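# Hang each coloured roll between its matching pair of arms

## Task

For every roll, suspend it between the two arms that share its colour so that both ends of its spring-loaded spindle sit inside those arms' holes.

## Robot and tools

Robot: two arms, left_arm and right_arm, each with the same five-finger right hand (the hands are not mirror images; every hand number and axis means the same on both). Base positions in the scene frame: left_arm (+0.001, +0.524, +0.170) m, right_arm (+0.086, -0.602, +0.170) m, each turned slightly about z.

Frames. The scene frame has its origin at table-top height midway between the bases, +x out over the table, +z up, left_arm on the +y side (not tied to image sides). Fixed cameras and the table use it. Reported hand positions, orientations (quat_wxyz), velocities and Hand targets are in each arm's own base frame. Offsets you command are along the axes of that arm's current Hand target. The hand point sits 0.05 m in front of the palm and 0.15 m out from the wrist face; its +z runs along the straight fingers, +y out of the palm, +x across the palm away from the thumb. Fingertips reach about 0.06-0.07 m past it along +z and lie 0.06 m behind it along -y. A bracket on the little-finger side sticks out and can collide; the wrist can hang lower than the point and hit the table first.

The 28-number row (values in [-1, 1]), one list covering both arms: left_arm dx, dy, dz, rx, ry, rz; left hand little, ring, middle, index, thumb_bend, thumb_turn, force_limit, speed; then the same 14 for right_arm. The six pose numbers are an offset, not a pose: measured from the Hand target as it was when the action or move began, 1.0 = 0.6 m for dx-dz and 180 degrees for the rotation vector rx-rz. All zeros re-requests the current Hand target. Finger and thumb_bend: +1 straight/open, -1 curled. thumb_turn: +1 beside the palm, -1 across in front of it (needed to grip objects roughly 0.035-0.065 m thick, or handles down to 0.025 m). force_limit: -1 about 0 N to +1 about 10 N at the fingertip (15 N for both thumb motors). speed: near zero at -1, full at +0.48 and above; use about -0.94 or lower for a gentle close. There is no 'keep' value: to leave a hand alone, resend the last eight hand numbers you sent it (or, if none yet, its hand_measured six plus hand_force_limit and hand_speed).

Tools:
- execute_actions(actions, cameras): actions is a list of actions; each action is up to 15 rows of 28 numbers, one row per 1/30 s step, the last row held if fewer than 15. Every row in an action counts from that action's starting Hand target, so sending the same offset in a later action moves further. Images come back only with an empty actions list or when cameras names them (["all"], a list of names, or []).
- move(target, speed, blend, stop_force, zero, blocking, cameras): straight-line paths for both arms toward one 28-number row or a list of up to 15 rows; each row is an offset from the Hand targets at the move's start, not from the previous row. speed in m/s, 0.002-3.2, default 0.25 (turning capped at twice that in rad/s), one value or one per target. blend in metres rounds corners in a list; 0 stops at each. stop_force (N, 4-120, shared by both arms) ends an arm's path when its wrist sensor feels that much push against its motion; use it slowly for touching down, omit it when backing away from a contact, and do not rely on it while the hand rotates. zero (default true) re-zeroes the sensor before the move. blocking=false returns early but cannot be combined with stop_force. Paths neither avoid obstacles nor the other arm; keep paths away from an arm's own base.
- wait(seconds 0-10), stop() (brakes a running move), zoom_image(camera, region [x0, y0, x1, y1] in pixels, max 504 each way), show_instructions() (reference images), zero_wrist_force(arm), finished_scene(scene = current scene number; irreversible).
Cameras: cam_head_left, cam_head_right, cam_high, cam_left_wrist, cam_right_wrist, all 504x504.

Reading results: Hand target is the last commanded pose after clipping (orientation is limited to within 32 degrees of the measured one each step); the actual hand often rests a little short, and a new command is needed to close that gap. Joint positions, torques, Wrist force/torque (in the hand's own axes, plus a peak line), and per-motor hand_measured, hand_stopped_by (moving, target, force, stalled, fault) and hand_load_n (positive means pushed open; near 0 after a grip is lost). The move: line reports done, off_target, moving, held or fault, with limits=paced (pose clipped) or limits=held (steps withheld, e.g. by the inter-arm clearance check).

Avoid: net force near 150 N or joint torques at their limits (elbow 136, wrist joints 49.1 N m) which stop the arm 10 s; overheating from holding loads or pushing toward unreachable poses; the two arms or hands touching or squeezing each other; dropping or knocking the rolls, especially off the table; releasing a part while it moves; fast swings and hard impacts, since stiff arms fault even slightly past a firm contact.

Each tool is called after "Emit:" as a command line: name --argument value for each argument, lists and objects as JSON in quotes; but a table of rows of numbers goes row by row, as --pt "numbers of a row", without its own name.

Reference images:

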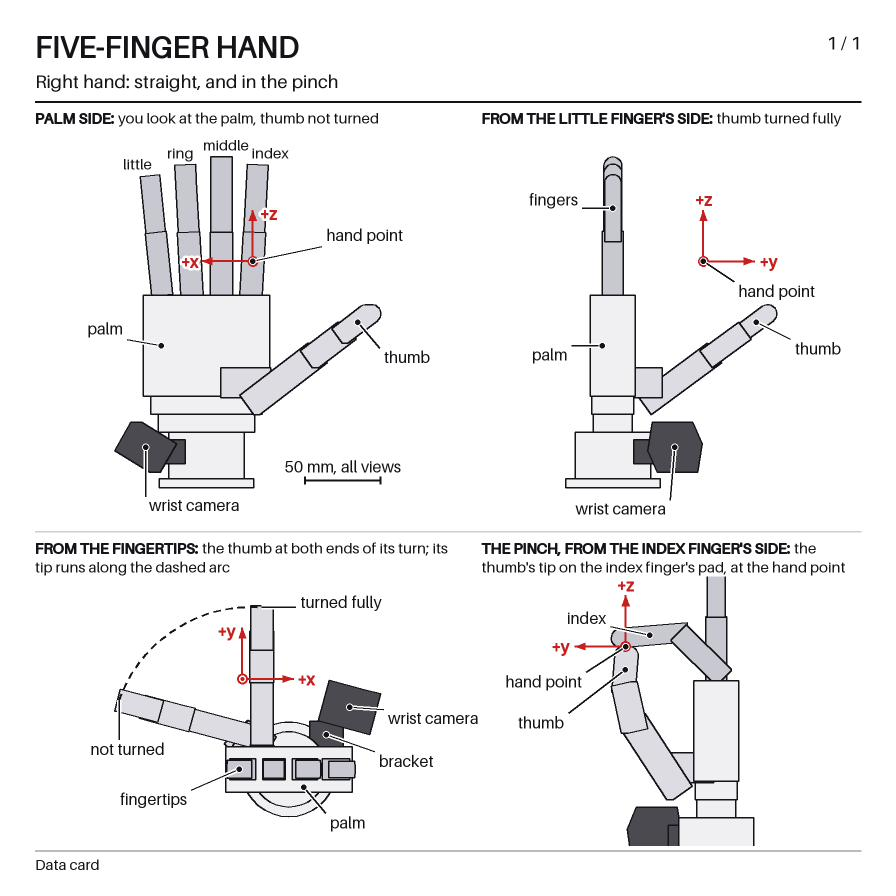

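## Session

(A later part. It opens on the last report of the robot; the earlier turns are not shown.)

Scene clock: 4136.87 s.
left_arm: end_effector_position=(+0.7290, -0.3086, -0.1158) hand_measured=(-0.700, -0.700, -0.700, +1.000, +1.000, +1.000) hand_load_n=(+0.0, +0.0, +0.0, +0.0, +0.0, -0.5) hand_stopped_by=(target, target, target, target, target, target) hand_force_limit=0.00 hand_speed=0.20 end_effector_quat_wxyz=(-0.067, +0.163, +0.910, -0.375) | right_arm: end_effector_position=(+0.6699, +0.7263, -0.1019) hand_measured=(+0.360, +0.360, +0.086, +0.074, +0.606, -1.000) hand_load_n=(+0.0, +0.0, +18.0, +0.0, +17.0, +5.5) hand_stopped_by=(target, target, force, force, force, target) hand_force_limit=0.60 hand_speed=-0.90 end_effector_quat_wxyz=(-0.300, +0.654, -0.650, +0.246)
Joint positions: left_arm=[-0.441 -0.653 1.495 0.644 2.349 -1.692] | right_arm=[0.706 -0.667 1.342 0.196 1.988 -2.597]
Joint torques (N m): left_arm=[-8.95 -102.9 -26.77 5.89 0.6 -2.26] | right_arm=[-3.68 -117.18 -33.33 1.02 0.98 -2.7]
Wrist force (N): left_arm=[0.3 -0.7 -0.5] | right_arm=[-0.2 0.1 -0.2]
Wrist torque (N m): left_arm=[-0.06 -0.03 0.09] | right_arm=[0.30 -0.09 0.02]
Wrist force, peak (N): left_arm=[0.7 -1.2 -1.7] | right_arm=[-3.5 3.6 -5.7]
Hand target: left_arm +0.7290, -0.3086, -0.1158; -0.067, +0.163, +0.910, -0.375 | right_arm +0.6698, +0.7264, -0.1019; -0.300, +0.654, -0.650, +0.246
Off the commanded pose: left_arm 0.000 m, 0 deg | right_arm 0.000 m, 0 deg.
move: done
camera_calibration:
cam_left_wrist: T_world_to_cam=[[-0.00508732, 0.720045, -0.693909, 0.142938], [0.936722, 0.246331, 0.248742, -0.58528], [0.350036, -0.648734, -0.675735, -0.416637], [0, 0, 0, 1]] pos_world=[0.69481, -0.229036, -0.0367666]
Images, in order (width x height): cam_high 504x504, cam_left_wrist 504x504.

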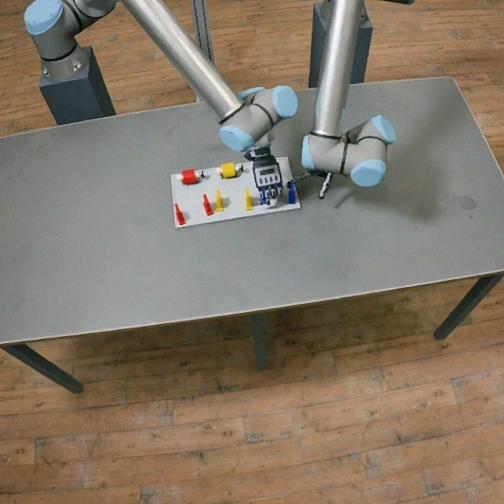

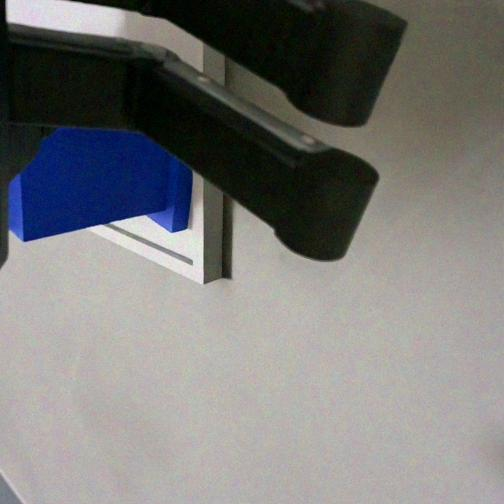

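Emit:
move --pt "0 -0.0188 -0.0189 0 0 0 -0.7 -0.7 -0.7 1 1 1 0 0.2 0 0 0 0 0 0 0.36 0.36 -0.3 -0.3 0 -1 0.6 -0.9" --pt "-0.0091 -0.018 -0.0197 0 0 0 -0.7 -0.7 -0.7 1 1 1 0 0.2 0 0 0 0 0 0 0.36 0.36 -0.3 -0.3 0 -1 0.6 -0.9" --speed 0.04

Emit:
move --target '[0,0.0188,0.0189,0,0,0,-0.7,-0.7,-0.7,1,1,1,0,0.2, 0,0,0,0,0,0,0.36,0.36,-0.3,-0.3,0,-1,0.6,-0.9]' --speed 0.008 --stop_force 4 --cameras '["cam_high","cam_right_wrist"]'

Emit:
zoom_image --camera "cam_high" --region '[277, 165, 307, 195]'

Scene clock: 4152.20 s.
left_arm: end_effector_position=(+0.7343, -0.3100, -0.0999) hand_measured=(-0.700, -0.700, -0.700, +1.000, +1.000, +1.000) hand_load_n=(+0.0, +0.0, +0.0, +0.0, +0.0, -0.5) hand_stopped_by=(target, target, target, target, target, target) hand_force_limit=0.00 hand_speed=0.20 end_effector_quat_wxyz=(-0.067, +0.163, +0.910, -0.375) | right_arm: end_effector_position=(+0.6698, +0.7264, -0.1019) hand_measured=(+0.360, +0.360, +0.086, +0.074, +0.606, -1.000) hand_load_n=(+0.0, +0.0, +17.5, +0.0, +17.0, +5.5) hand_stopped_by=(target, target, force, force, force, target) hand_force_limit=0.60 hand_speed=-0.90 end_effector_quat_wxyz=(-0.300, +0.654, -0.650, +0.246)
Joint positions: left_arm=[-0.439 -0.665 1.483 0.67 2.349 -1.69] | right_arm=[0.706 -0.667 1.342 0.196 1.988 -2.597]
Joint torques (N m): left_arm=[22.59 -108.85 -14.38 0.63 1.92 0.5] | right_arm=[18.73 -117.46 -42.89 1.38 1.08 -1.65]
Wrist force (N): left_arm=[0.4 -1.0 0.1] | right_arm=[0.2 0.3 -0.4]
Wrist torque (N m): left_arm=[-0.14 -0.02 0.01] | right_arm=[0.32 -0.15 0.05]
Wrist force, peak (N): left_arm=[1.0 -1.4 -0.3] | right_arm=[0.6 0.1 -0.6]
Hand target: left_arm +0.7344, -0.3099, -0.0998; -0.067, +0.163, +0.910, -0.375 | right_arm +0.6698, +0.7264, -0.1019; -0.300, +0.654, -0.650, +0.246
Off the commanded pose: left_arm 0.000 m, 0 deg | right_arm 0.000 m, 0 deg.
move: done

Scene clock: 4154.80 s.
left_arm: end_effector_position=(+0.7344, -0.3099, -0.1158) hand_measured=(-0.700, -0.700, -0.700, +1.000, +1.000, +1.000) hand_load_n=(+0.0, +0.0, +0.5, +0.0, +0.0, -0.5) hand_stopped_by=(target, target, target, target, target, target) hand_force_limit=0.00 hand_speed=0.20 end_effector_quat_wxyz=(-0.067, +0.163, +0.910, -0.375) | right_arm: end_effector_position=(+0.6698, +0.7264, -0.1019) hand_measured=(+0.360, +0.360, +0.086, +0.074, +0.606, -1.000) hand_load_n=(+0.0, +0.0, +17.5, +0.0, +17.0, +5.5) hand_stopped_by=(target, target, force, force, force, target) hand_force_limit=0.60 hand_speed=-0.90 end_effector_quat_wxyz=(-0.300, +0.654, -0.650, +0.246)
Joint positions: left_arm=[-0.439 -0.646 1.481 0.653 2.349 -1.69] | right_arm=[0.706 -0.667 1.342 0.196 1.988 -2.597]
Joint torques (N m): left_arm=[23.98 -96.46 -29.1 5.02 2.4 -1.41] | right_arm=[17.87 -117.3 -42.96 1.61 1.05 -0.7]
Wrist force (N): left_arm=[0.0 -0.9 -0.1] | right_arm=[0.4 0.2 -0.3]
Wrist torque (N m): left_arm=[-0.10 0.03 -0.01] | right_arm=[0.30 -0.18 0.07]
Wrist force, peak (N): left_arm=[0.6 -1.2 -0.2] | right_arm=[0.5 0.6 -0.5]
Hand target: left_arm +0.7344, -0.3099, -0.1158; -0.067, +0.163, +0.910, -0.375 | right_arm +0.6698, +0.7264, -0.1019; -0.300, +0.654, -0.650, +0.246
Off the commanded pose: left_arm 0.000 m, 0 deg | right_arm 0.000 m, 0 deg.
move: done
camera_calibration:
cam_right_wrist: T_world_to_cam=[[-0.671214, -0.207895, -0.711514, 0.530275], [-0.596404, 0.721475, 0.351818, -0.103348], [0.440198, 0.660495, -0.608253, -0.725642], [0, 0, 0, 1]] pos_world=[0.613717, 0.664087, -0.0277169]
Images, in order (width x height): cam_high 504x504, cam_right_wrist 504x504.

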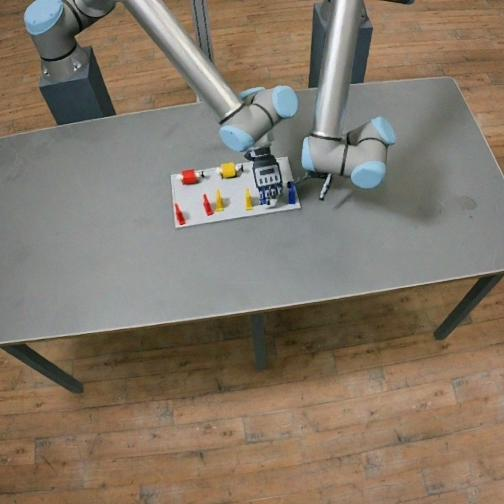

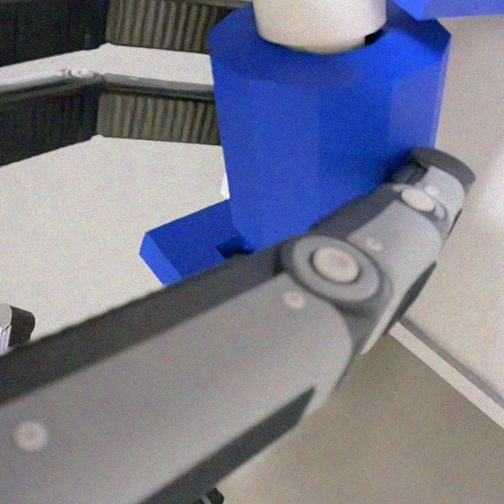

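Scaled by 16.800 from the camera's 504x504 image, which has a finer 720x720 frame.

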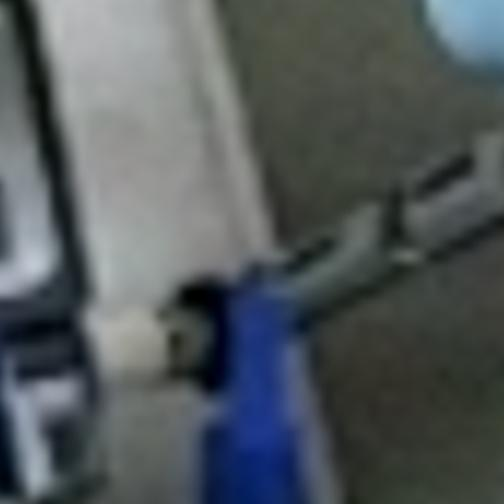

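Emit:
move --target '[0.0038,-0.0341,-0.0739,0,0,0,-0.7,-0.7,-0.7,1,1,1,0,0.2, 0,0,0,0,0,0,0.36,0.36,-0.3,-0.3,0,-1,0.6,-0.9]' --speed 0.08 --cameras '["cam_left_wrist","cam_high"]'

Emit:
zoom_image --camera "cam_left_wrist" --region '[70, 0, 230, 190]'

Emit:
zoom_image --camera "cam_high" --region '[282, 170, 302, 190]'

Scene clock: 4169.83 s.
left_arm: end_effector_position=(+0.7381, -0.2932, -0.0698) hand_measured=(-0.700, -0.700, -0.700, +1.000, +1.000, +1.000) hand_load_n=(+0.0, +0.0, +0.0, +0.0, +0.0, +0.0) hand_stopped_by=(target, target, target, target, target, target) hand_force_limit=0.00 hand_speed=0.20 end_effector_quat_wxyz=(-0.067, +0.163, +0.910, -0.375) | right_arm: end_effector_position=(+0.6698, +0.7264, -0.1019) hand_measured=(+0.360, +0.360, +0.086, +0.074, +0.606, -1.000) hand_load_n=(+0.0, +0.0, +18.0, +0.0, +17.0, +6.0) hand_stopped_by=(target, target, force, force, force, target) hand_force_limit=0.60 hand_speed=-0.90 end_effector_quat_wxyz=(-0.300, +0.654, -0.650, +0.246)
Joint positions: left_arm=[-0.417 -0.697 1.484 0.723 2.351 -1.659] | right_arm=[0.706 -0.667 1.342 0.196 1.988 -2.597]
Joint torques (N m): left_arm=[-17.17 -75.38 -21.77 0.62 2.12 -3.13] | right_arm=[18.19 -116.97 -42.95 2.19 1.38 0.5]
Wrist force (N): left_arm=[-0.1 -1.1 0.2] | right_arm=[0.4 0.3 -0.1]
Wrist torque (N m): left_arm=[-0.17 0.07 0.00] | right_arm=[0.30 -0.19 0.07]
Wrist force, peak (N): left_arm=[0.1 -1.3 -1.2] | right_arm=[0.7 0.2 -0.6]
Hand target: left_arm +0.7380, -0.2934, -0.0699; -0.067, +0.163, +0.910, -0.375 | right_arm +0.6698, +0.7264, -0.1019; -0.300, +0.654, -0.650, +0.246
Off the commanded pose: left_arm 0.000 m, 0 deg | right_arm 0.000 m, 0 deg.
move: done
camera_calibration:
cam_left_wrist: T_world_to_cam=[[-0.00508993, 0.720044, -0.69391, 0.163747], [0.936689, 0.246394, 0.248803, -0.608885], [0.350125, -0.648711, -0.675712, -0.378838], [0, 0, 0, 1]] pos_world=[0.70381, -0.213636, 0.00913316]
Images, in order (width x height): cam_high 504x504, cam_left_wrist 504x504.

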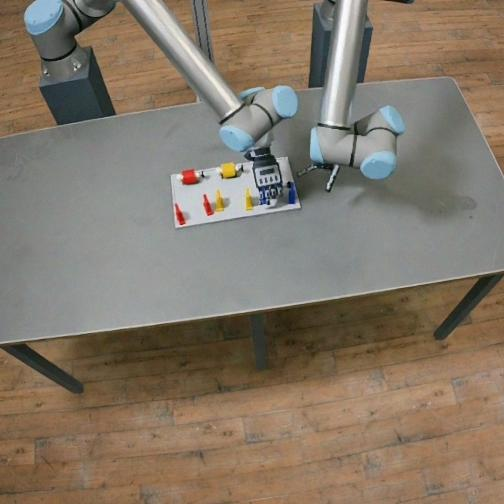

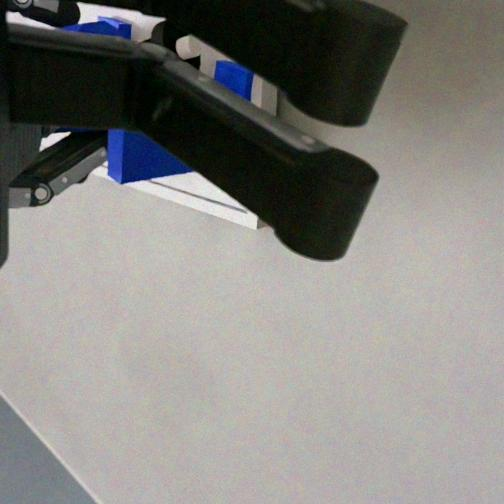

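Scaled by 2.653 from the camera's 504x504 image, which has a finer 720x720 frame.

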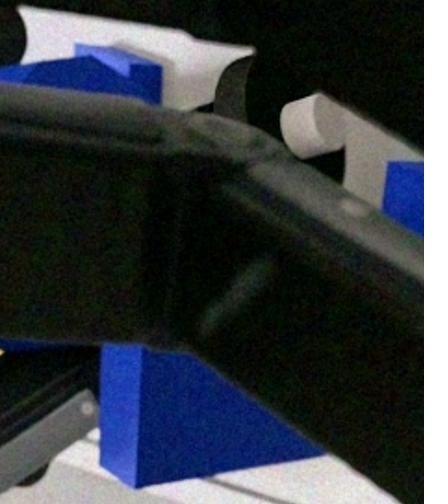

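Scaled by 25.200 from the camera's 504x504 image, which has a finer 720x720 frame.

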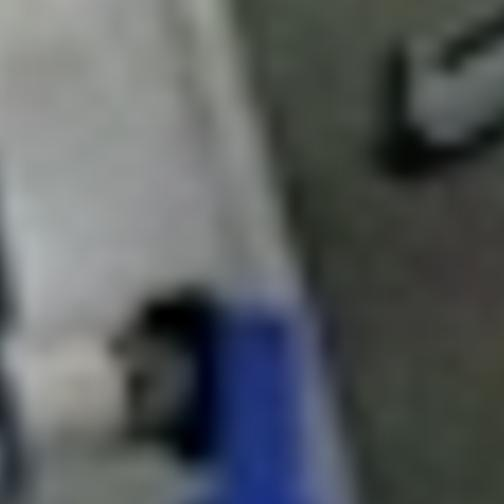

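Emit:
move --target '[0,0,0,0,0,0,-0.7,-0.7,-0.7,1,1,1,0,0.2, 0.0023,-0.0072,-0.0070,0,-0.0273,0.0277,0.36,0.36,-0.3,-0.3,0,-1,0.6,-0.9]' --speed 0.03 --cameras '["cam_left_wrist","cam_high","cam_right_wrist"]'

Emit:
zoom_image --camera "cam_left_wrist" --region '[70, 0, 230, 190]'

Emit:
zoom_image --camera "cam_high" --region '[277, 165, 307, 195]'

Scene clock: 4202.73 s.
left_arm: end_effector_position=(+0.7380, -0.2934, -0.0699) hand_measured=(-0.700, -0.700, -0.700, +1.000, +1.000, +1.000) hand_load_n=(+0.0, +0.0, +0.0, +0.0, +0.0, +0.0) hand_stopped_by=(target, target, target, target, target, target) hand_force_limit=0.00 hand_speed=0.20 end_effector_quat_wxyz=(-0.067, +0.163, +0.910, -0.375) | right_arm: end_effector_position=(+0.6699, +0.7245, -0.0960) hand_measured=(+0.360, +0.360, +0.086, +0.074, +0.606, -1.000) hand_load_n=(+0.0, +0.0, +16.5, +0.0, +16.0, +4.5) hand_stopped_by=(target, target, force, force, force, target) hand_force_limit=0.60 hand_speed=-0.90 end_effector_quat_wxyz=(-0.338, +0.635, -0.664, +0.204)
Joint positions: left_arm=[-0.417 -0.697 1.484 0.722 2.351 -1.659] | right_arm=[0.677 -0.706 1.415 0.105 1.897 -2.55]
Joint torques (N m): left_arm=[-17.67 -76.44 -30.97 1.12 0.23 -2.31] | right_arm=[1.67 -97.51 -43.51 3.52 3.49 -1.35]
Wrist force (N): left_arm=[0.1 -1.1 -0.4] | right_arm=[0.3 0.1 -0.3]
Wrist torque (N m): left_arm=[-0.14 0.05 0.03] | right_arm=[0.26 -0.12 0.00]
Wrist force, peak (N): left_arm=[0.2 -1.5 -0.3] | right_arm=[0.9 -0.1 -0.6]
Hand target: left_arm +0.7380, -0.2934, -0.0699; -0.067, +0.163, +0.910, -0.375 | right_arm +0.6699, +0.7246, -0.0959; -0.338, +0.635, -0.664, +0.204
Off the commanded pose: left_arm 0.000 m, 0 deg | right_arm 0.000 m, 0 deg.
move: done
camera_calibration:
cam_left_wrist: T_world_to_cam=[[-0.00508732, 0.720045, -0.693909, 0.16382], [0.936722, 0.246331, 0.248742, -0.608847], [0.350036, -0.648734, -0.675735, -0.378978], [0, 0, 0, 1]] pos_world=[0.70381, -0.213836, 0.00903336]
cam_right_wrist: T_world_to_cam=[[-0.674436, -0.119628, -0.728577, 0.470673], [-0.594623, 0.67296, 0.439941, -0.0615452], [0.437674, 0.729941, -0.525002, -0.761439], [0, 0, 0, 1]] pos_world=[0.614105, 0.653529, -0.029759]
Images, in order (width x height): cam_high 504x504, cam_left_wrist 504x504, cam_right_wrist 504x504.

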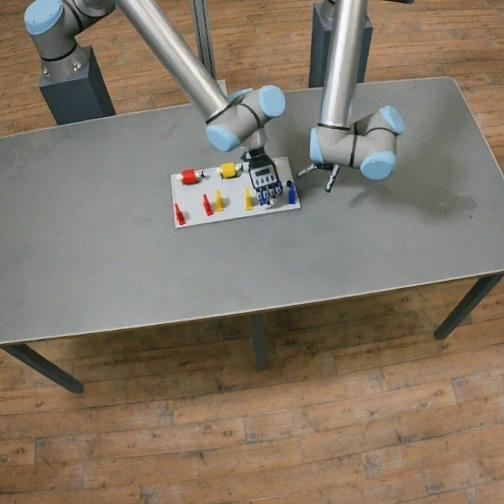

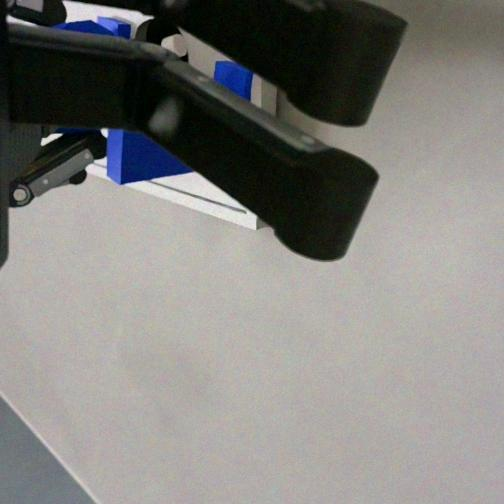

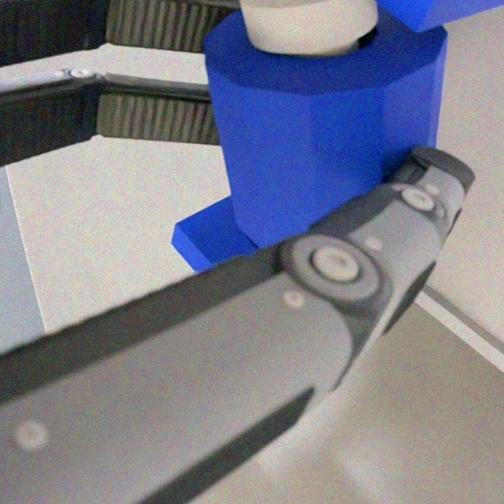

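Scaled by 2.653 from the camera's 504x504 image, which has a finer 720x720 frame.

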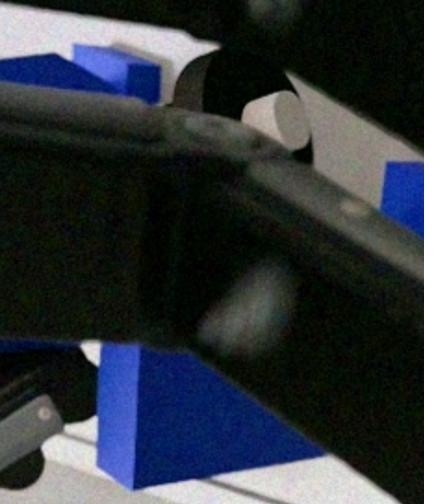

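Scaled by 16.800 from the camera's 504x504 image, which has a finer 720x720 frame.

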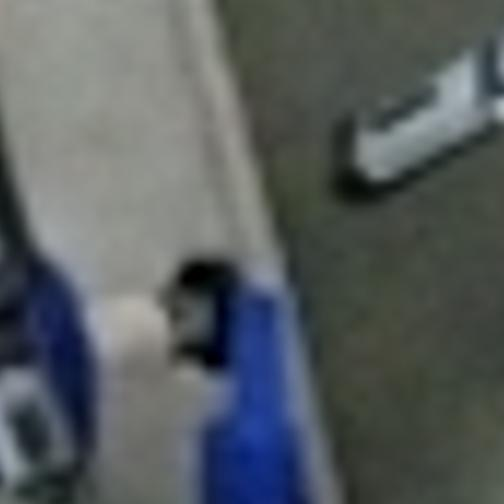

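Emit:
zoom_image --camera "cam_left_wrist" --region '[0, 0, 200, 290]'

Scaled by 1.738 from the camera's 504x504 image, which has a finer 720x720 frame.

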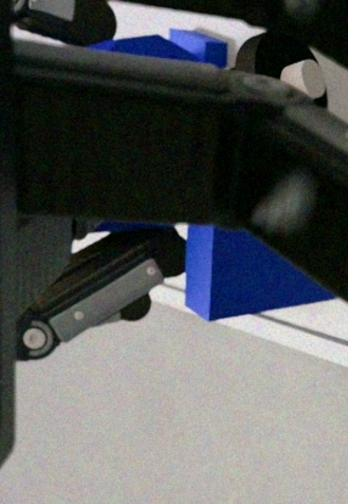

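Emit:
move --pt "0.0027 0.0168 0.04 0 0 0 -0.7 -0.7 -0.7 1 1 1 0 0.2 0 0 0 0 0 0 0.36 0.36 -0.3 -0.3 0 -1 0.6 -0.9" --pt "0.0027 0.0403 0.0636 0 0 0 -0.7 -0.7 -0.7 1 1 1 0 0.2 0 0 0 0 0 0 0.36 0.36 -0.3 -0.3 0 -1 0.6 -0.9" --speed 0.05

Emit:
move --target '[-0.0023,-0.0118,0.0116,0,0,0,-0.7,-0.7,-0.7,1,1,1,0,0.2, 0,0,0,0,0,0,0.36,0.36,-0.3,-0.3,0,-1,0.6,-0.9]' --speed 0.008 --stop_force 4 --cameras '["cam_high","cam_right_wrist"]'

Emit:
zoom_image --camera "cam_high" --region '[277, 165, 307, 195]'

Scene clock: 4281.80 s.
left_arm: end_effector_position=(+0.7332, -0.3020, -0.1142) hand_measured=(-0.700, -0.700, -0.700, +1.000, +1.000, +1.000) hand_load_n=(+0.0, +0.0, +0.0, +0.0, +0.0, +0.0) hand_stopped_by=(target, target, target, target, target, target) hand_force_limit=0.00 hand_speed=0.20 end_effector_quat_wxyz=(-0.067, +0.163, +0.910, -0.375) | right_arm: end_effector_position=(+0.6699, +0.7246, -0.0959) hand_measured=(+0.360, +0.360, +0.086, +0.074, +0.606, -1.000) hand_load_n=(+0.0, +0.0, +17.0, +0.0, +16.0, +4.5) hand_stopped_by=(target, target, force, force, force, target) hand_force_limit=0.60 hand_speed=-0.90 end_effector_quat_wxyz=(-0.338, +0.635, -0.664, +0.204)
Joint positions: left_arm=[-0.43 -0.65 1.488 0.658 2.35 -1.677] | right_arm=[0.678 -0.706 1.414 0.105 1.897 -2.55]
Joint torques (N m): left_arm=[23.97 -107.42 -27.84 6.35 -0.23 2.48] | right_arm=[19.83 -94.22 -42.53 3.86 3.82 -2.87]
Wrist force (N): left_arm=[0.2 -1.0 0.0] | right_arm=[0.8 0.2 -0.2]
Wrist torque (N m): left_arm=[-0.13 -0.01 0.09] | right_arm=[0.28 -0.19 0.07]
Wrist force, peak (N): left_arm=[0.1 -1.6 -0.1] | right_arm=[1.1 0.4 0.0]
Hand target: left_arm +0.7331, -0.3020, -0.1140; -0.067, +0.163, +0.910, -0.375 | right_arm +0.6699, +0.7246, -0.0959; -0.338, +0.635, -0.664, +0.204
Off the commanded pose: left_arm 0.000 m, 0 deg | right_arm 0.000 m, 0 deg.
move: done

Scene clock: 4283.67 s.
left_arm: end_effector_position=(+0.7310, -0.3119, -0.1140) hand_measured=(-0.700, -0.700, -0.700, +1.000, +1.000, +1.000) hand_load_n=(+0.0, +0.0, +0.0, +0.0, +0.0, +0.0) hand_stopped_by=(target, target, target, target, target, target) hand_force_limit=0.00 hand_speed=0.20 end_effector_quat_wxyz=(-0.067, +0.163, +0.910, -0.375) | right_arm: end_effector_position=(+0.6699, +0.7246, -0.0959) hand_measured=(+0.360, +0.360, +0.086, +0.074, +0.606, -1.000) hand_load_n=(+0.0, +0.0, +16.0, +0.0, +15.0, +4.0) hand_stopped_by=(target, target, force, force, force, target) hand_force_limit=0.60 hand_speed=-0.90 end_effector_quat_wxyz=(-0.338, +0.635, -0.664, +0.204)
Joint positions: left_arm=[-0.443 -0.652 1.489 0.647 2.349 -1.696] | right_arm=[0.678 -0.706 1.414 0.105 1.897 -2.55]
Joint torques (N m): left_arm=[14.77 -102.95 -14.52 5.31 -1.42 2.48] | right_arm=[19.71 -91.91 -41.91 3.67 3.96 -2.93]
Wrist force (N): left_arm=[0.2 -0.7 -0.7] | right_arm=[0.5 0.1 0.2]
Wrist torque (N m): left_arm=[-0.05 0.00 0.14] | right_arm=[0.27 -0.15 0.05]
Wrist force, peak (N): left_arm=[0.5 -1.1 -0.7] | right_arm=[1.0 0.2 -0.3]
Hand target: left_arm +0.7310, -0.3118, -0.1140; -0.067, +0.163, +0.910, -0.375 | right_arm +0.6699, +0.7246, -0.0959; -0.338, +0.635, -0.664, +0.204
Off the commanded pose: left_arm 0.000 m, 0 deg | right_arm 0.000 m, 0 deg.
move: done
camera_calibration:
cam_right_wrist: T_world_to_cam=[[-0.674342, -0.119926, -0.728615, 0.470822], [-0.594742, 0.673037, 0.439662, -0.0615984], [0.437658, 0.729821, -0.525183, -0.761428], [0, 0, 0, 1]] pos_world=[0.614105, 0.653628, -0.0297583]
Images, in order (width x height): cam_high 504x504, cam_right_wrist 504x504.

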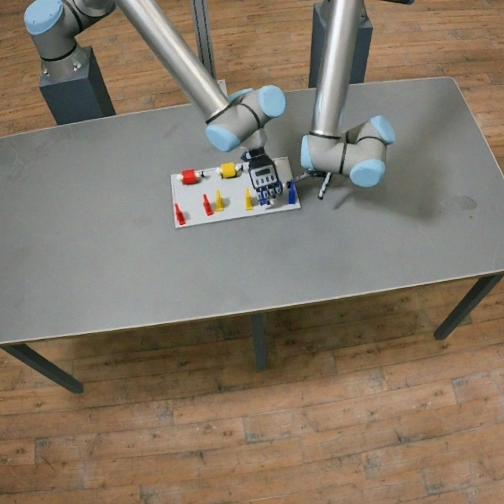

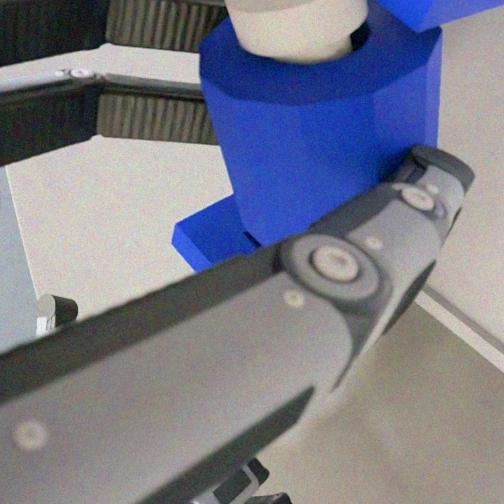

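Scaled by 16.800 from the camera's 504x504 image, which has a finer 720x720 frame.

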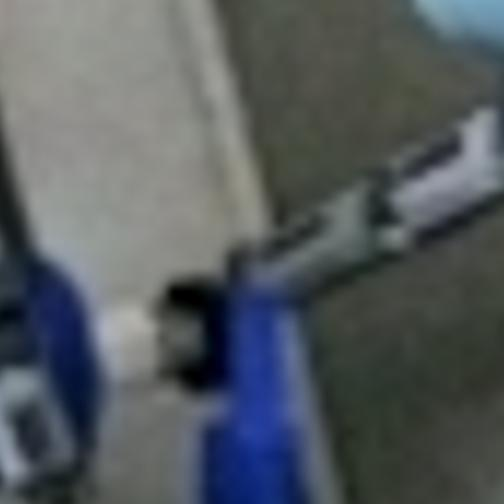

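Emit:
move --pt "0.0014 -0.034 -0.0367 0 0 0 -0.7 -0.7 -0.7 1 1 1 0 0.2 0 0 0 0 0 0 0.36 0.36 -0.3 -0.3 0 -1 0.6 -0.9" --pt "0.0042 -0.0376 -0.0886 0 0 0 -0.7 -0.7 -0.7 1 1 1 0 0.2 0 0 0 0 0 0 0.36 0.36 -0.3 -0.3 0 -1 0.6 -0.9" --speed 0.08 --cameras '["cam_high","cam_left_wrist"]'

Emit:
zoom_image --camera "cam_left_wrist" --region '[50, 0, 250, 200]'

Emit:
zoom_image --camera "cam_high" --region '[277, 165, 307, 195]'

Scene clock: 4313.00 s.
left_arm: end_effector_position=(+0.7362, -0.2907, -0.0602) hand_measured=(-0.700, -0.700, -0.700, +1.000, +1.000, +1.000) hand_load_n=(+0.0, +0.5, +0.0, +0.0, +0.0, +0.0) hand_stopped_by=(target, target, target, target, target, target) hand_force_limit=0.00 hand_speed=0.20 end_effector_quat_wxyz=(-0.067, +0.163, +0.910, -0.375) | right_arm: end_effector_position=(+0.6699, +0.7246, -0.0959) hand_measured=(+0.360, +0.360, +0.086, +0.074, +0.606, -1.000) hand_load_n=(+0.0, +0.0, +16.0, +0.0, +15.0, +4.0) hand_stopped_by=(target, target, force, force, force, target) hand_force_limit=0.60 hand_speed=-0.90 end_effector_quat_wxyz=(-0.338, +0.635, -0.664, +0.204)
Joint positions: left_arm=[-0.415 -0.711 1.49 0.732 2.351 -1.656] | right_arm=[0.678 -0.706 1.414 0.105 1.897 -2.55]
Joint torques (N m): left_arm=[-17.01 -77.95 -25.7 1.88 1.64 -2.55] | right_arm=[20.19 -95.99 -40.79 2.63 3.85 -2.7]
Wrist force (N): left_arm=[0.4 -1.2 0.1] | right_arm=[0.6 0.3 0.1]
Wrist torque (N m): left_arm=[-0.18 0.01 0.09] | right_arm=[0.27 -0.18 0.06]
Wrist force, peak (N): left_arm=[0.6 -1.5 -1.2] | right_arm=[1.2 0.4 -0.2]
Hand target: left_arm +0.7361, -0.2908, -0.0604; -0.067, +0.163, +0.910, -0.375 | right_arm +0.6699, +0.7246, -0.0959; -0.338, +0.635, -0.664, +0.204
Off the commanded pose: left_arm 0.000 m, 0 deg | right_arm 0.000 m, 0 deg.
move: done
camera_calibration:
cam_left_wrist: T_world_to_cam=[[-0.00506853, 0.719998, -0.693958, 0.168575], [0.936648, 0.246473, 0.248881, -0.610065], [0.350236, -0.648733, -0.675634, -0.370148], [0, 0, 0, 1]] pos_world=[0.70191, -0.211136, 0.0187325]
Images, in order (width x height): cam_high 504x504, cam_left_wrist 504x504.

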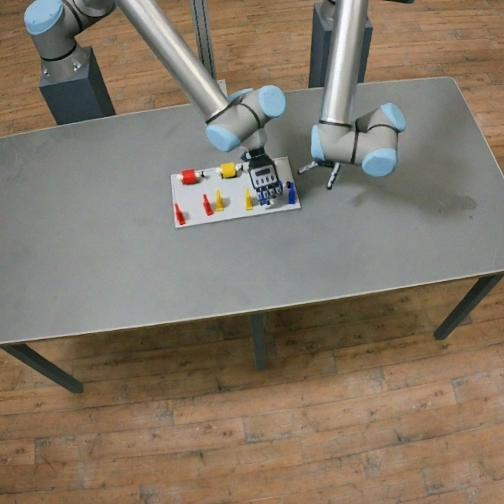

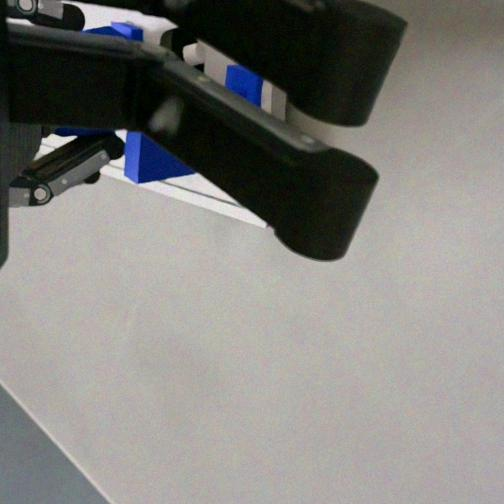

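Scaled by 2.520 from the camera's 504x504 image, which has a finer 720x720 frame.

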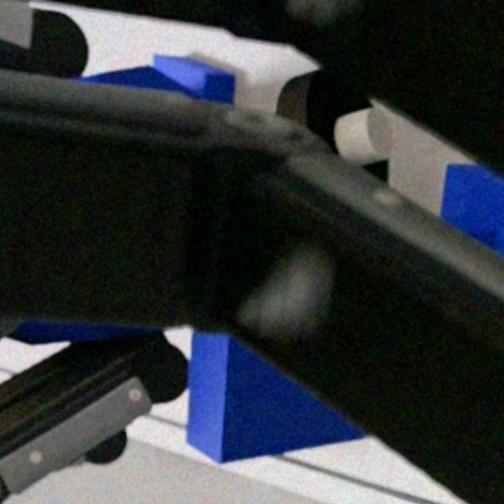

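Scaled by 16.800 from the camera's 504x504 image, which has a finer 720x720 frame.

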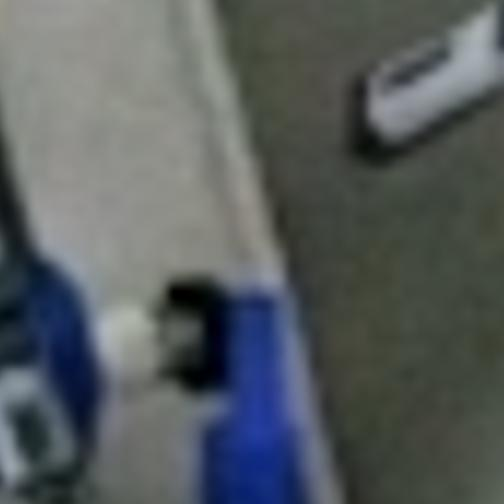

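Emit:
move --target '[0,0,0,0,0,0,-0.7,-0.7,-0.7,1,1,1,0,0.2, 0.012,0,0,0,0,0,0.36,0.36,-0.3,-0.3,0,-1,0.6,-0.9]' --speed 0.01 --stop_force 5 --cameras '["cam_high","cam_left_wrist","cam_right_wrist"]'

Emit:
zoom_image --camera "cam_left_wrist" --region '[50, 0, 250, 200]'

Emit:
zoom_image --camera "cam_high" --region '[277, 165, 307, 195]'

Scene clock: 4337.33 s.
left_arm: end_effector_position=(+0.7361, -0.2908, -0.0604) hand_measured=(-0.700, -0.700, -0.700, +1.000, +1.000, +1.000) hand_load_n=(+0.0, +0.0, +0.0, +0.0, +0.0, +0.0) hand_stopped_by=(target, target, target, target, target, target) hand_force_limit=0.00 hand_speed=0.20 end_effector_quat_wxyz=(-0.067, +0.163, +0.910, -0.375) | right_arm: end_effector_position=(+0.6702, +0.7184, -0.0971) hand_measured=(+0.360, +0.360, +0.086, +0.074, +0.604, -1.000) hand_load_n=(+0.0, +0.0, +12.5, +2.5, +13.5, +3.0) hand_stopped_by=(target, target, force, force, force, target) hand_force_limit=0.60 hand_speed=-0.90 end_effector_quat_wxyz=(-0.338, +0.635, -0.664, +0.204)
Joint positions: left_arm=[-0.415 -0.711 1.49 0.732 2.351 -1.656] | right_arm=[0.671 -0.711 1.427 0.096 1.893 -2.555]
Joint torques (N m): left_arm=[-16.46 -75.82 -16.56 1.13 0.11 -2.7] | right_arm=[18.8 -90.34 -41.92 3.65 3.98 3.98]
Wrist force (N): left_arm=[0.4 -0.9 0.1] | right_arm=[-0.5 -0.1 0.8]
Wrist torque (N m): left_arm=[-0.14 0.01 0.12] | right_arm=[0.29 -0.16 0.30]
Wrist force, peak (N): left_arm=[0.6 -1.6 0.1] | right_arm=[-6.0 -0.3 5.1]
Hand target: left_arm +0.7361, -0.2908, -0.0604; -0.067, +0.163, +0.910, -0.375 | right_arm +0.6702, +0.7184, -0.0971; -0.338, +0.635, -0.664, +0.204 (not the last commanded pose)
Off the commanded pose: left_arm 0.000 m, 0 deg | right_arm 0.001 m, 0 deg.
move: contact (right_arm)
camera_calibration:
cam_left_wrist: T_world_to_cam=[[-0.00508732, 0.720045, -0.693909, 0.168599], [0.936722, 0.246331, 0.248742, -0.610002], [0.350036, -0.648734, -0.675735, -0.370104], [0, 0, 0, 1]] pos_world=[0.70181, -0.211236, 0.0186334]
cam_right_wrist: T_world_to_cam=[[-0.674334, -0.119935, -0.728621, 0.469407], [-0.594751, 0.673035, 0.439653, -0.056713], [0.437658, 0.729821, -0.525183, -0.757665], [0, 0, 0, 1]] pos_world=[0.614405, 0.647428, -0.0309583]
Images, in order (width x height): cam_high 504x504, cam_left_wrist 504x504, cam_right_wrist 504x504.

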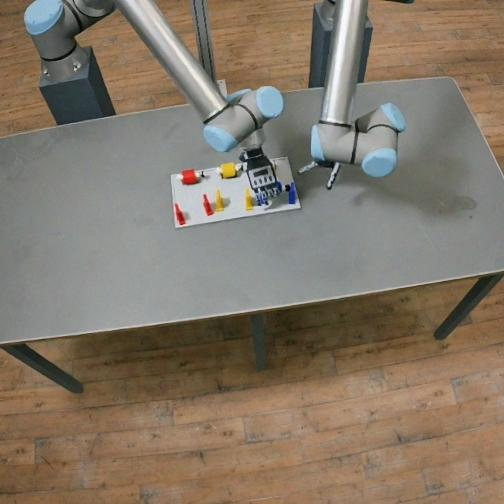

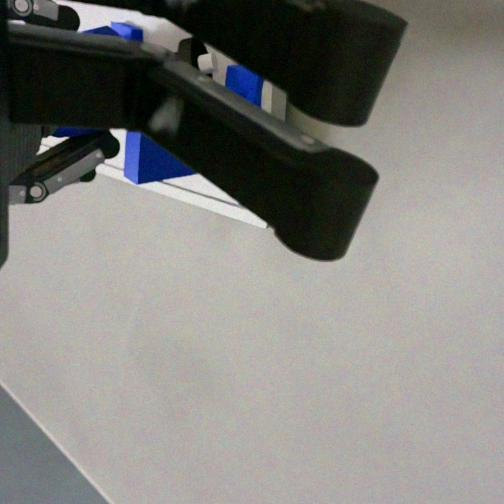

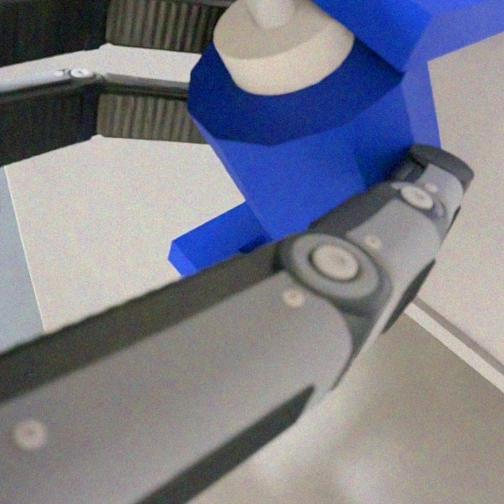

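Scaled by 2.520 from the camera's 504x504 image, which has a finer 720x720 frame.

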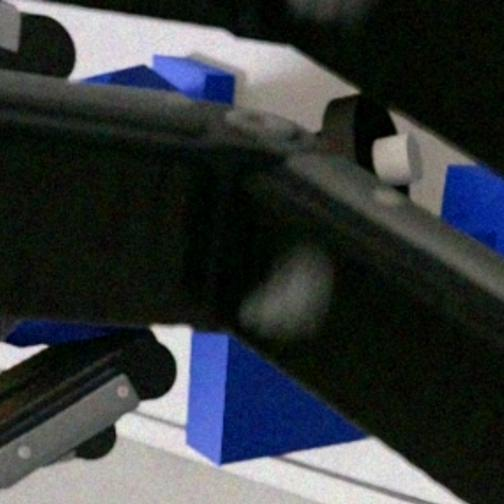

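Scaled by 16.800 from the camera's 504x504 image, which has a finer 720x720 frame.

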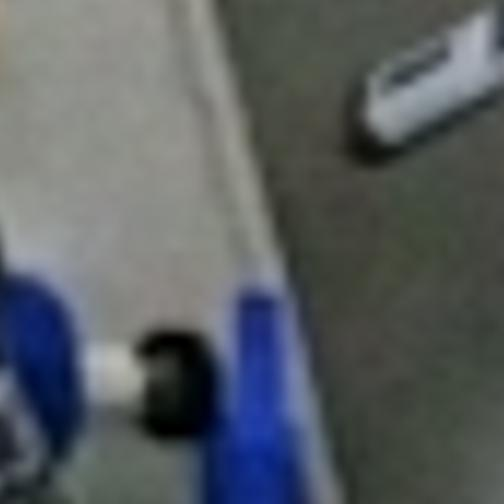

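Emit:
move --pt "0.05 0.0499 -0.0496 0 0 0 -0.7 -0.7 -0.7 1 1 1 0 0.2 -0.012 0 0 0 0 0 0.36 0.36 -0.3 -0.3 0 -1 0.6 -0.9" --pt "0.0867 0.0864 -0.106 0 0 0 -0.7 -0.7 -0.7 1 1 1 0 0.2 -0.0165 -0.12 -0.1167 0 0 0 0.36 0.36 -0.3 -0.3 0 -1 0.6 -0.9" --speed 0.05 --cameras '["cam_high","cam_right_wrist"]'

Emit:
zoom_image --camera "cam_high" --region '[240, 140, 310, 210]'

Scene clock: 4378.10 s.
left_arm: end_effector_position=(+0.7156, -0.1960, -0.0517) hand_measured=(-0.700, -0.700, -0.700, +1.000, +1.000, +1.000) hand_load_n=(+0.0, +0.0, +0.0, +0.0, +0.0, -0.5) hand_stopped_by=(target, target, target, target, target, target) hand_force_limit=0.00 hand_speed=0.20 end_effector_quat_wxyz=(-0.067, +0.163, +0.910, -0.375) | right_arm: end_effector_position=(+0.6710, +0.7090, +0.0034) hand_measured=(+0.360, +0.360, +0.086, +0.074, +0.604, -1.000) hand_load_n=(+0.0, +0.0, +12.5, +2.5, +13.5, +2.5) hand_stopped_by=(target, target, force, force, force, target) hand_force_limit=0.60 hand_speed=-0.90 end_effector_quat_wxyz=(-0.338, +0.635, -0.664, +0.204)
Joint positions: left_arm=[-0.304 -0.743 1.571 0.793 2.352 -1.5] | right_arm=[0.662 -0.822 1.423 0.209 1.886 -2.563]
Joint torques (N m): left_arm=[-15.09 -91.39 -25.43 2.71 -1.27 -2.35] | right_arm=[-7.08 -91.77 -45.93 0.02 -0.55 -1.96]
Wrist force (N): left_arm=[0.7 -1.2 0.2] | right_arm=[0.3 0.1 0.0]
Wrist torque (N m): left_arm=[-0.20 -0.05 0.02] | right_arm=[0.33 -0.19 0.33]
Wrist force, peak (N): left_arm=[0.0 -1.4 0.7] | right_arm=[0.6 0.7 0.7]
Hand target: left_arm +0.7156, -0.1962, -0.0518; -0.067, +0.163, +0.910, -0.375 | right_arm +0.6710, +0.7091, +0.0033; -0.338, +0.635, -0.664, +0.204
Off the commanded pose: left_arm 0.000 m, 0 deg | right_arm 0.000 m, 0 deg.
move: done
camera_calibration:
cam_right_wrist: T_world_to_cam=[[-0.674404, -0.120028, -0.728541, 0.542215], [-0.594748, 0.673026, 0.439671, -0.0941366], [0.437554, 0.729815, -0.525278, -0.698247], [0, 0, 0, 1]] pos_world=[0.615205, 0.638028, 0.0696414]
Images, in order (width x height): cam_high 504x504, cam_right_wrist 504x504.

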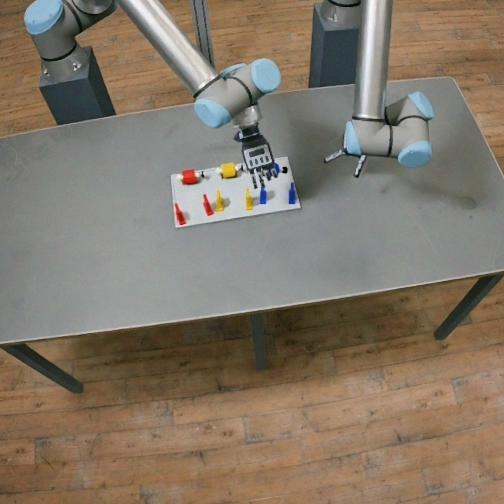

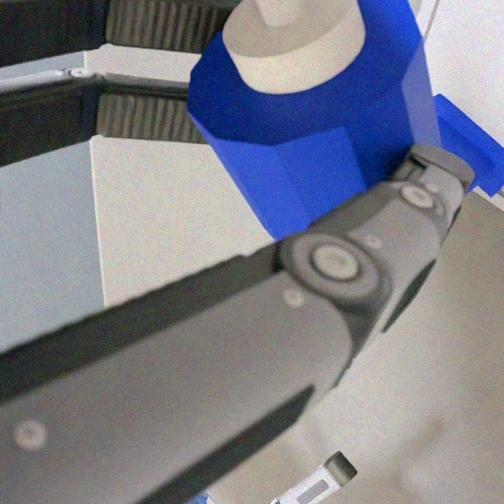

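Scaled by 7.200 from the camera's 504x504 image, which has a finer 720x720 frame.

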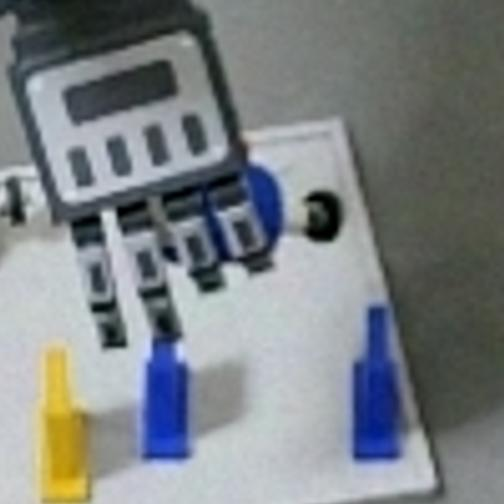

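Emit:
move --target '[0,0,0,0,0,0,-0.7,-0.7,-0.7,1,1,1,0,0.2, -0.0177,0.2646,-0.2643,0.0127,0.0467,0.0459,0.36,0.36,-0.3,-0.3,0,-1,0.6,-0.9]' --speed 0.12

Emit:
move --target '[0,0,0,0,0,0,-0.7,-0.7,-0.7,1,1,1,0,0.2, 0.0316,0.1167,0.1147,0,0,0,0.36,0.36,-0.3,-0.3,0,-1,0.6,-0.9]' --speed 0.06 --stop_force 4

Emit:
move --target '[0,0,0,0,0,0,-0.7,-0.7,-0.7,1,1,1,0,0.2, 0.0127,0.0467,0.0459,0,0,0,0.36,0.36,-0.3,-0.3,0,-1,0.6,-0.9]' --speed 0.015 --stop_force 4 --cameras '["cam_high","cam_right_wrist"]'

Emit:
zoom_image --camera "cam_high" --region '[240, 110, 290, 160]'

Scene clock: 4399.17 s.
left_arm: end_effector_position=(+0.7156, -0.1962, -0.0518) hand_measured=(-0.700, -0.700, -0.700, +1.000, +1.000, +1.000) hand_load_n=(+0.0, +0.0, +0.5, +0.0, +0.0, -0.5) hand_stopped_by=(target, target, target, target, target, target) hand_force_limit=0.00 hand_speed=0.20 end_effector_quat_wxyz=(-0.067, +0.163, +0.910, -0.375) | right_arm: end_effector_position=(+0.4463, +0.7119, +0.0034) hand_measured=(+0.360, +0.360, +0.086, +0.074, +0.604, -1.000) hand_load_n=(-0.5, +0.0, +12.0, +2.0, +13.5, +2.5) hand_stopped_by=(target, target, force, force, force, target) hand_force_limit=0.60 hand_speed=-0.90 end_effector_quat_wxyz=(+0.315, -0.562, +0.727, -0.238)
Joint positions: left_arm=[-0.304 -0.743 1.571 0.793 2.352 -1.5] | right_arm=[0.92 -0.914 1.635 0.275 2.18 -2.154]
Joint torques (N m): left_arm=[-16.44 -80.04 -30.06 1.25 0.69 -2.17] | right_arm=[-10.37 -77.19 -41.47 1.01 -0.37 -0.89]
Wrist force (N): left_arm=[0.7 -0.8 0.0] | right_arm=[0.4 -0.3 0.3]
Wrist torque (N m): left_arm=[-0.11 -0.04 0.07] | right_arm=[0.23 -0.07 0.31]
Wrist force, peak (N): left_arm=[0.4 -1.5 0.1] | right_arm=[0.5 -1.1 1.4]
Hand target: left_arm +0.7156, -0.1962, -0.0518; -0.067, +0.163, +0.910, -0.375 | right_arm +0.4464, +0.7119, +0.0033; +0.315, -0.562, +0.727, -0.238
Off the commanded pose: left_arm 0.000 m, 0 deg | right_arm 0.000 m, 0 deg.
move: done

Scene clock: 4401.63 s.
left_arm: end_effector_position=(+0.7156, -0.1962, -0.0518) hand_measured=(-0.700, -0.700, -0.700, +1.000, +1.000, +1.000) hand_load_n=(+0.0, +0.0, +0.0, +0.0, +0.0, +0.0) hand_stopped_by=(target, target, target, target, target, target) hand_force_limit=0.00 hand_speed=0.20 end_effector_quat_wxyz=(-0.067, +0.163, +0.910, -0.375) | right_arm: end_effector_position=(+0.4464, +0.7118, -0.0967) hand_measured=(+0.360, +0.360, +0.086, +0.074, +0.604, -1.000) hand_load_n=(+0.0, +0.0, +12.5, +2.0, +13.5, +2.5) hand_stopped_by=(target, target, force, force, force, target) hand_force_limit=0.60 hand_speed=-0.90 end_effector_quat_wxyz=(+0.315, -0.562, +0.727, -0.238)
Joint positions: left_arm=[-0.304 -0.743 1.571 0.793 2.352 -1.5] | right_arm=[0.92 -0.798 1.651 0.143 2.18 -2.153]
Joint torques (N m): left_arm=[-18.33 -80.61 -30.17 1.41 0.24 -2.47] | right_arm=[-17.74 -102.97 -36.35 4.88 -0.81 1.08]
Wrist force (N): left_arm=[0.2 -1.0 -0.2] | right_arm=[0.0 -0.3 -0.2]
Wrist torque (N m): left_arm=[-0.13 0.05 0.04] | right_arm=[0.27 -0.02 0.29]
Wrist force, peak (N): left_arm=[0.2 -1.4 -0.2] | right_arm=[0.2 -0.8 -0.3]
Hand target: left_arm +0.7156, -0.1962, -0.0518; -0.067, +0.163, +0.910, -0.375 | right_arm +0.4464, +0.7118, -0.0966; +0.315, -0.562, +0.727, -0.238
Off the commanded pose: left_arm 0.000 m, 0 deg | right_arm 0.000 m, 0 deg.
move: done

Scene clock: 4404.67 s.
left_arm: end_effector_position=(+0.7156, -0.1962, -0.0518) hand_measured=(-0.700, -0.700, -0.700, +1.000, +1.000, +1.000) hand_load_n=(+0.0, +0.0, +0.0, +0.0, +0.0, +0.0) hand_stopped_by=(target, target, target, target, target, target) hand_force_limit=0.00 hand_speed=0.20 end_effector_quat_wxyz=(-0.067, +0.163, +0.910, -0.375) | right_arm: end_effector_position=(+0.4465, +0.7118, -0.1295) hand_measured=(+0.360, +0.360, +0.086, +0.074, +0.604, -1.000) hand_load_n=(+0.0, +0.0, +11.0, +3.5, +14.0, +1.0) hand_stopped_by=(target, target, force, force, force, target) hand_force_limit=0.60 hand_speed=-0.90 end_effector_quat_wxyz=(+0.315, -0.562, +0.727, -0.238)
Joint positions: left_arm=[-0.304 -0.743 1.571 0.793 2.352 -1.5] | right_arm=[0.92 -0.757 1.65 0.102 2.18 -2.153]
Joint torques (N m): left_arm=[-18.44 -81.56 -29.38 1.37 0.23 -2.37] | right_arm=[-18.54 -103.88 -23.08 4.9 -1 -2.67]
Wrist force (N): left_arm=[0.5 -1.3 -0.3] | right_arm=[0.1 -0.5 -0.3]
Wrist torque (N m): left_arm=[-0.18 0.00 0.04] | right_arm=[0.18 -0.01 0.34]
Wrist force, peak (N): left_arm=[0.2 -1.5 0.4] | right_arm=[0.2 -3.1 -3.3]
Hand target: left_arm +0.7156, -0.1962, -0.0518; -0.067, +0.163, +0.910, -0.375 | right_arm +0.4464, +0.7118, -0.1295; +0.315, -0.562, +0.727, -0.238 (not the last commanded pose)
Off the commanded pose: left_arm 0.000 m, 0 deg | right_arm 0.007 m, 0 deg.
move: contact (right_arm)
camera_calibration:
cam_right_wrist: T_world_to_cam=[[-0.684318, 0.0229831, -0.728822, 0.196889], [-0.441878, 0.782007, 0.439556, -0.317078], [0.580046, 0.622846, -0.524986, -0.65931], [0, 0, 0, 1]] pos_world=[0.377055, 0.654081, -0.0632575]
Images, in order (width x height): cam_high 504x504, cam_right_wrist 504x504.

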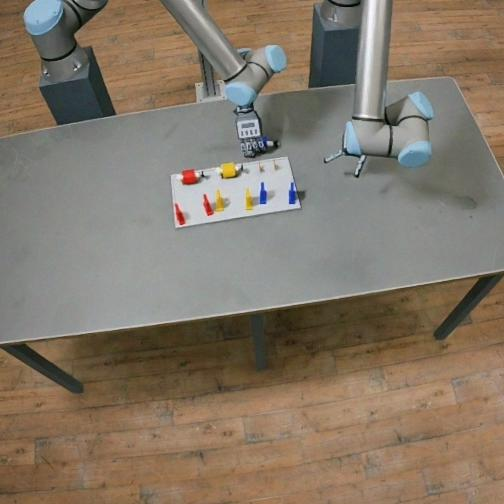

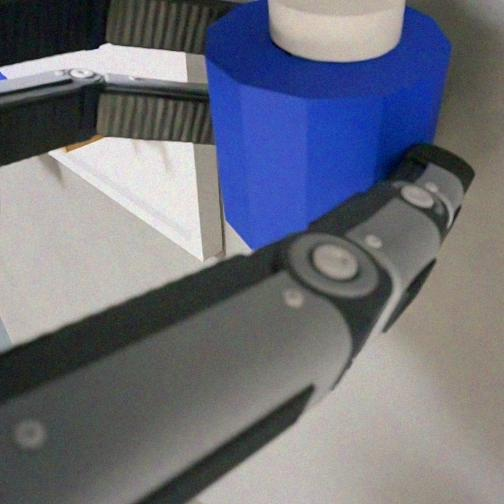

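Scaled by 10.080 from the camera's 504x504 image, which has a finer 720x720 frame.

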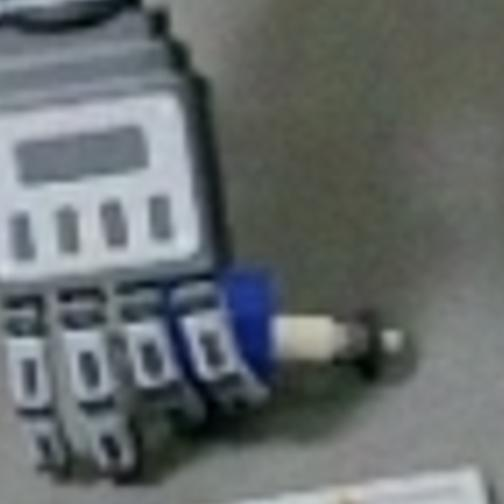

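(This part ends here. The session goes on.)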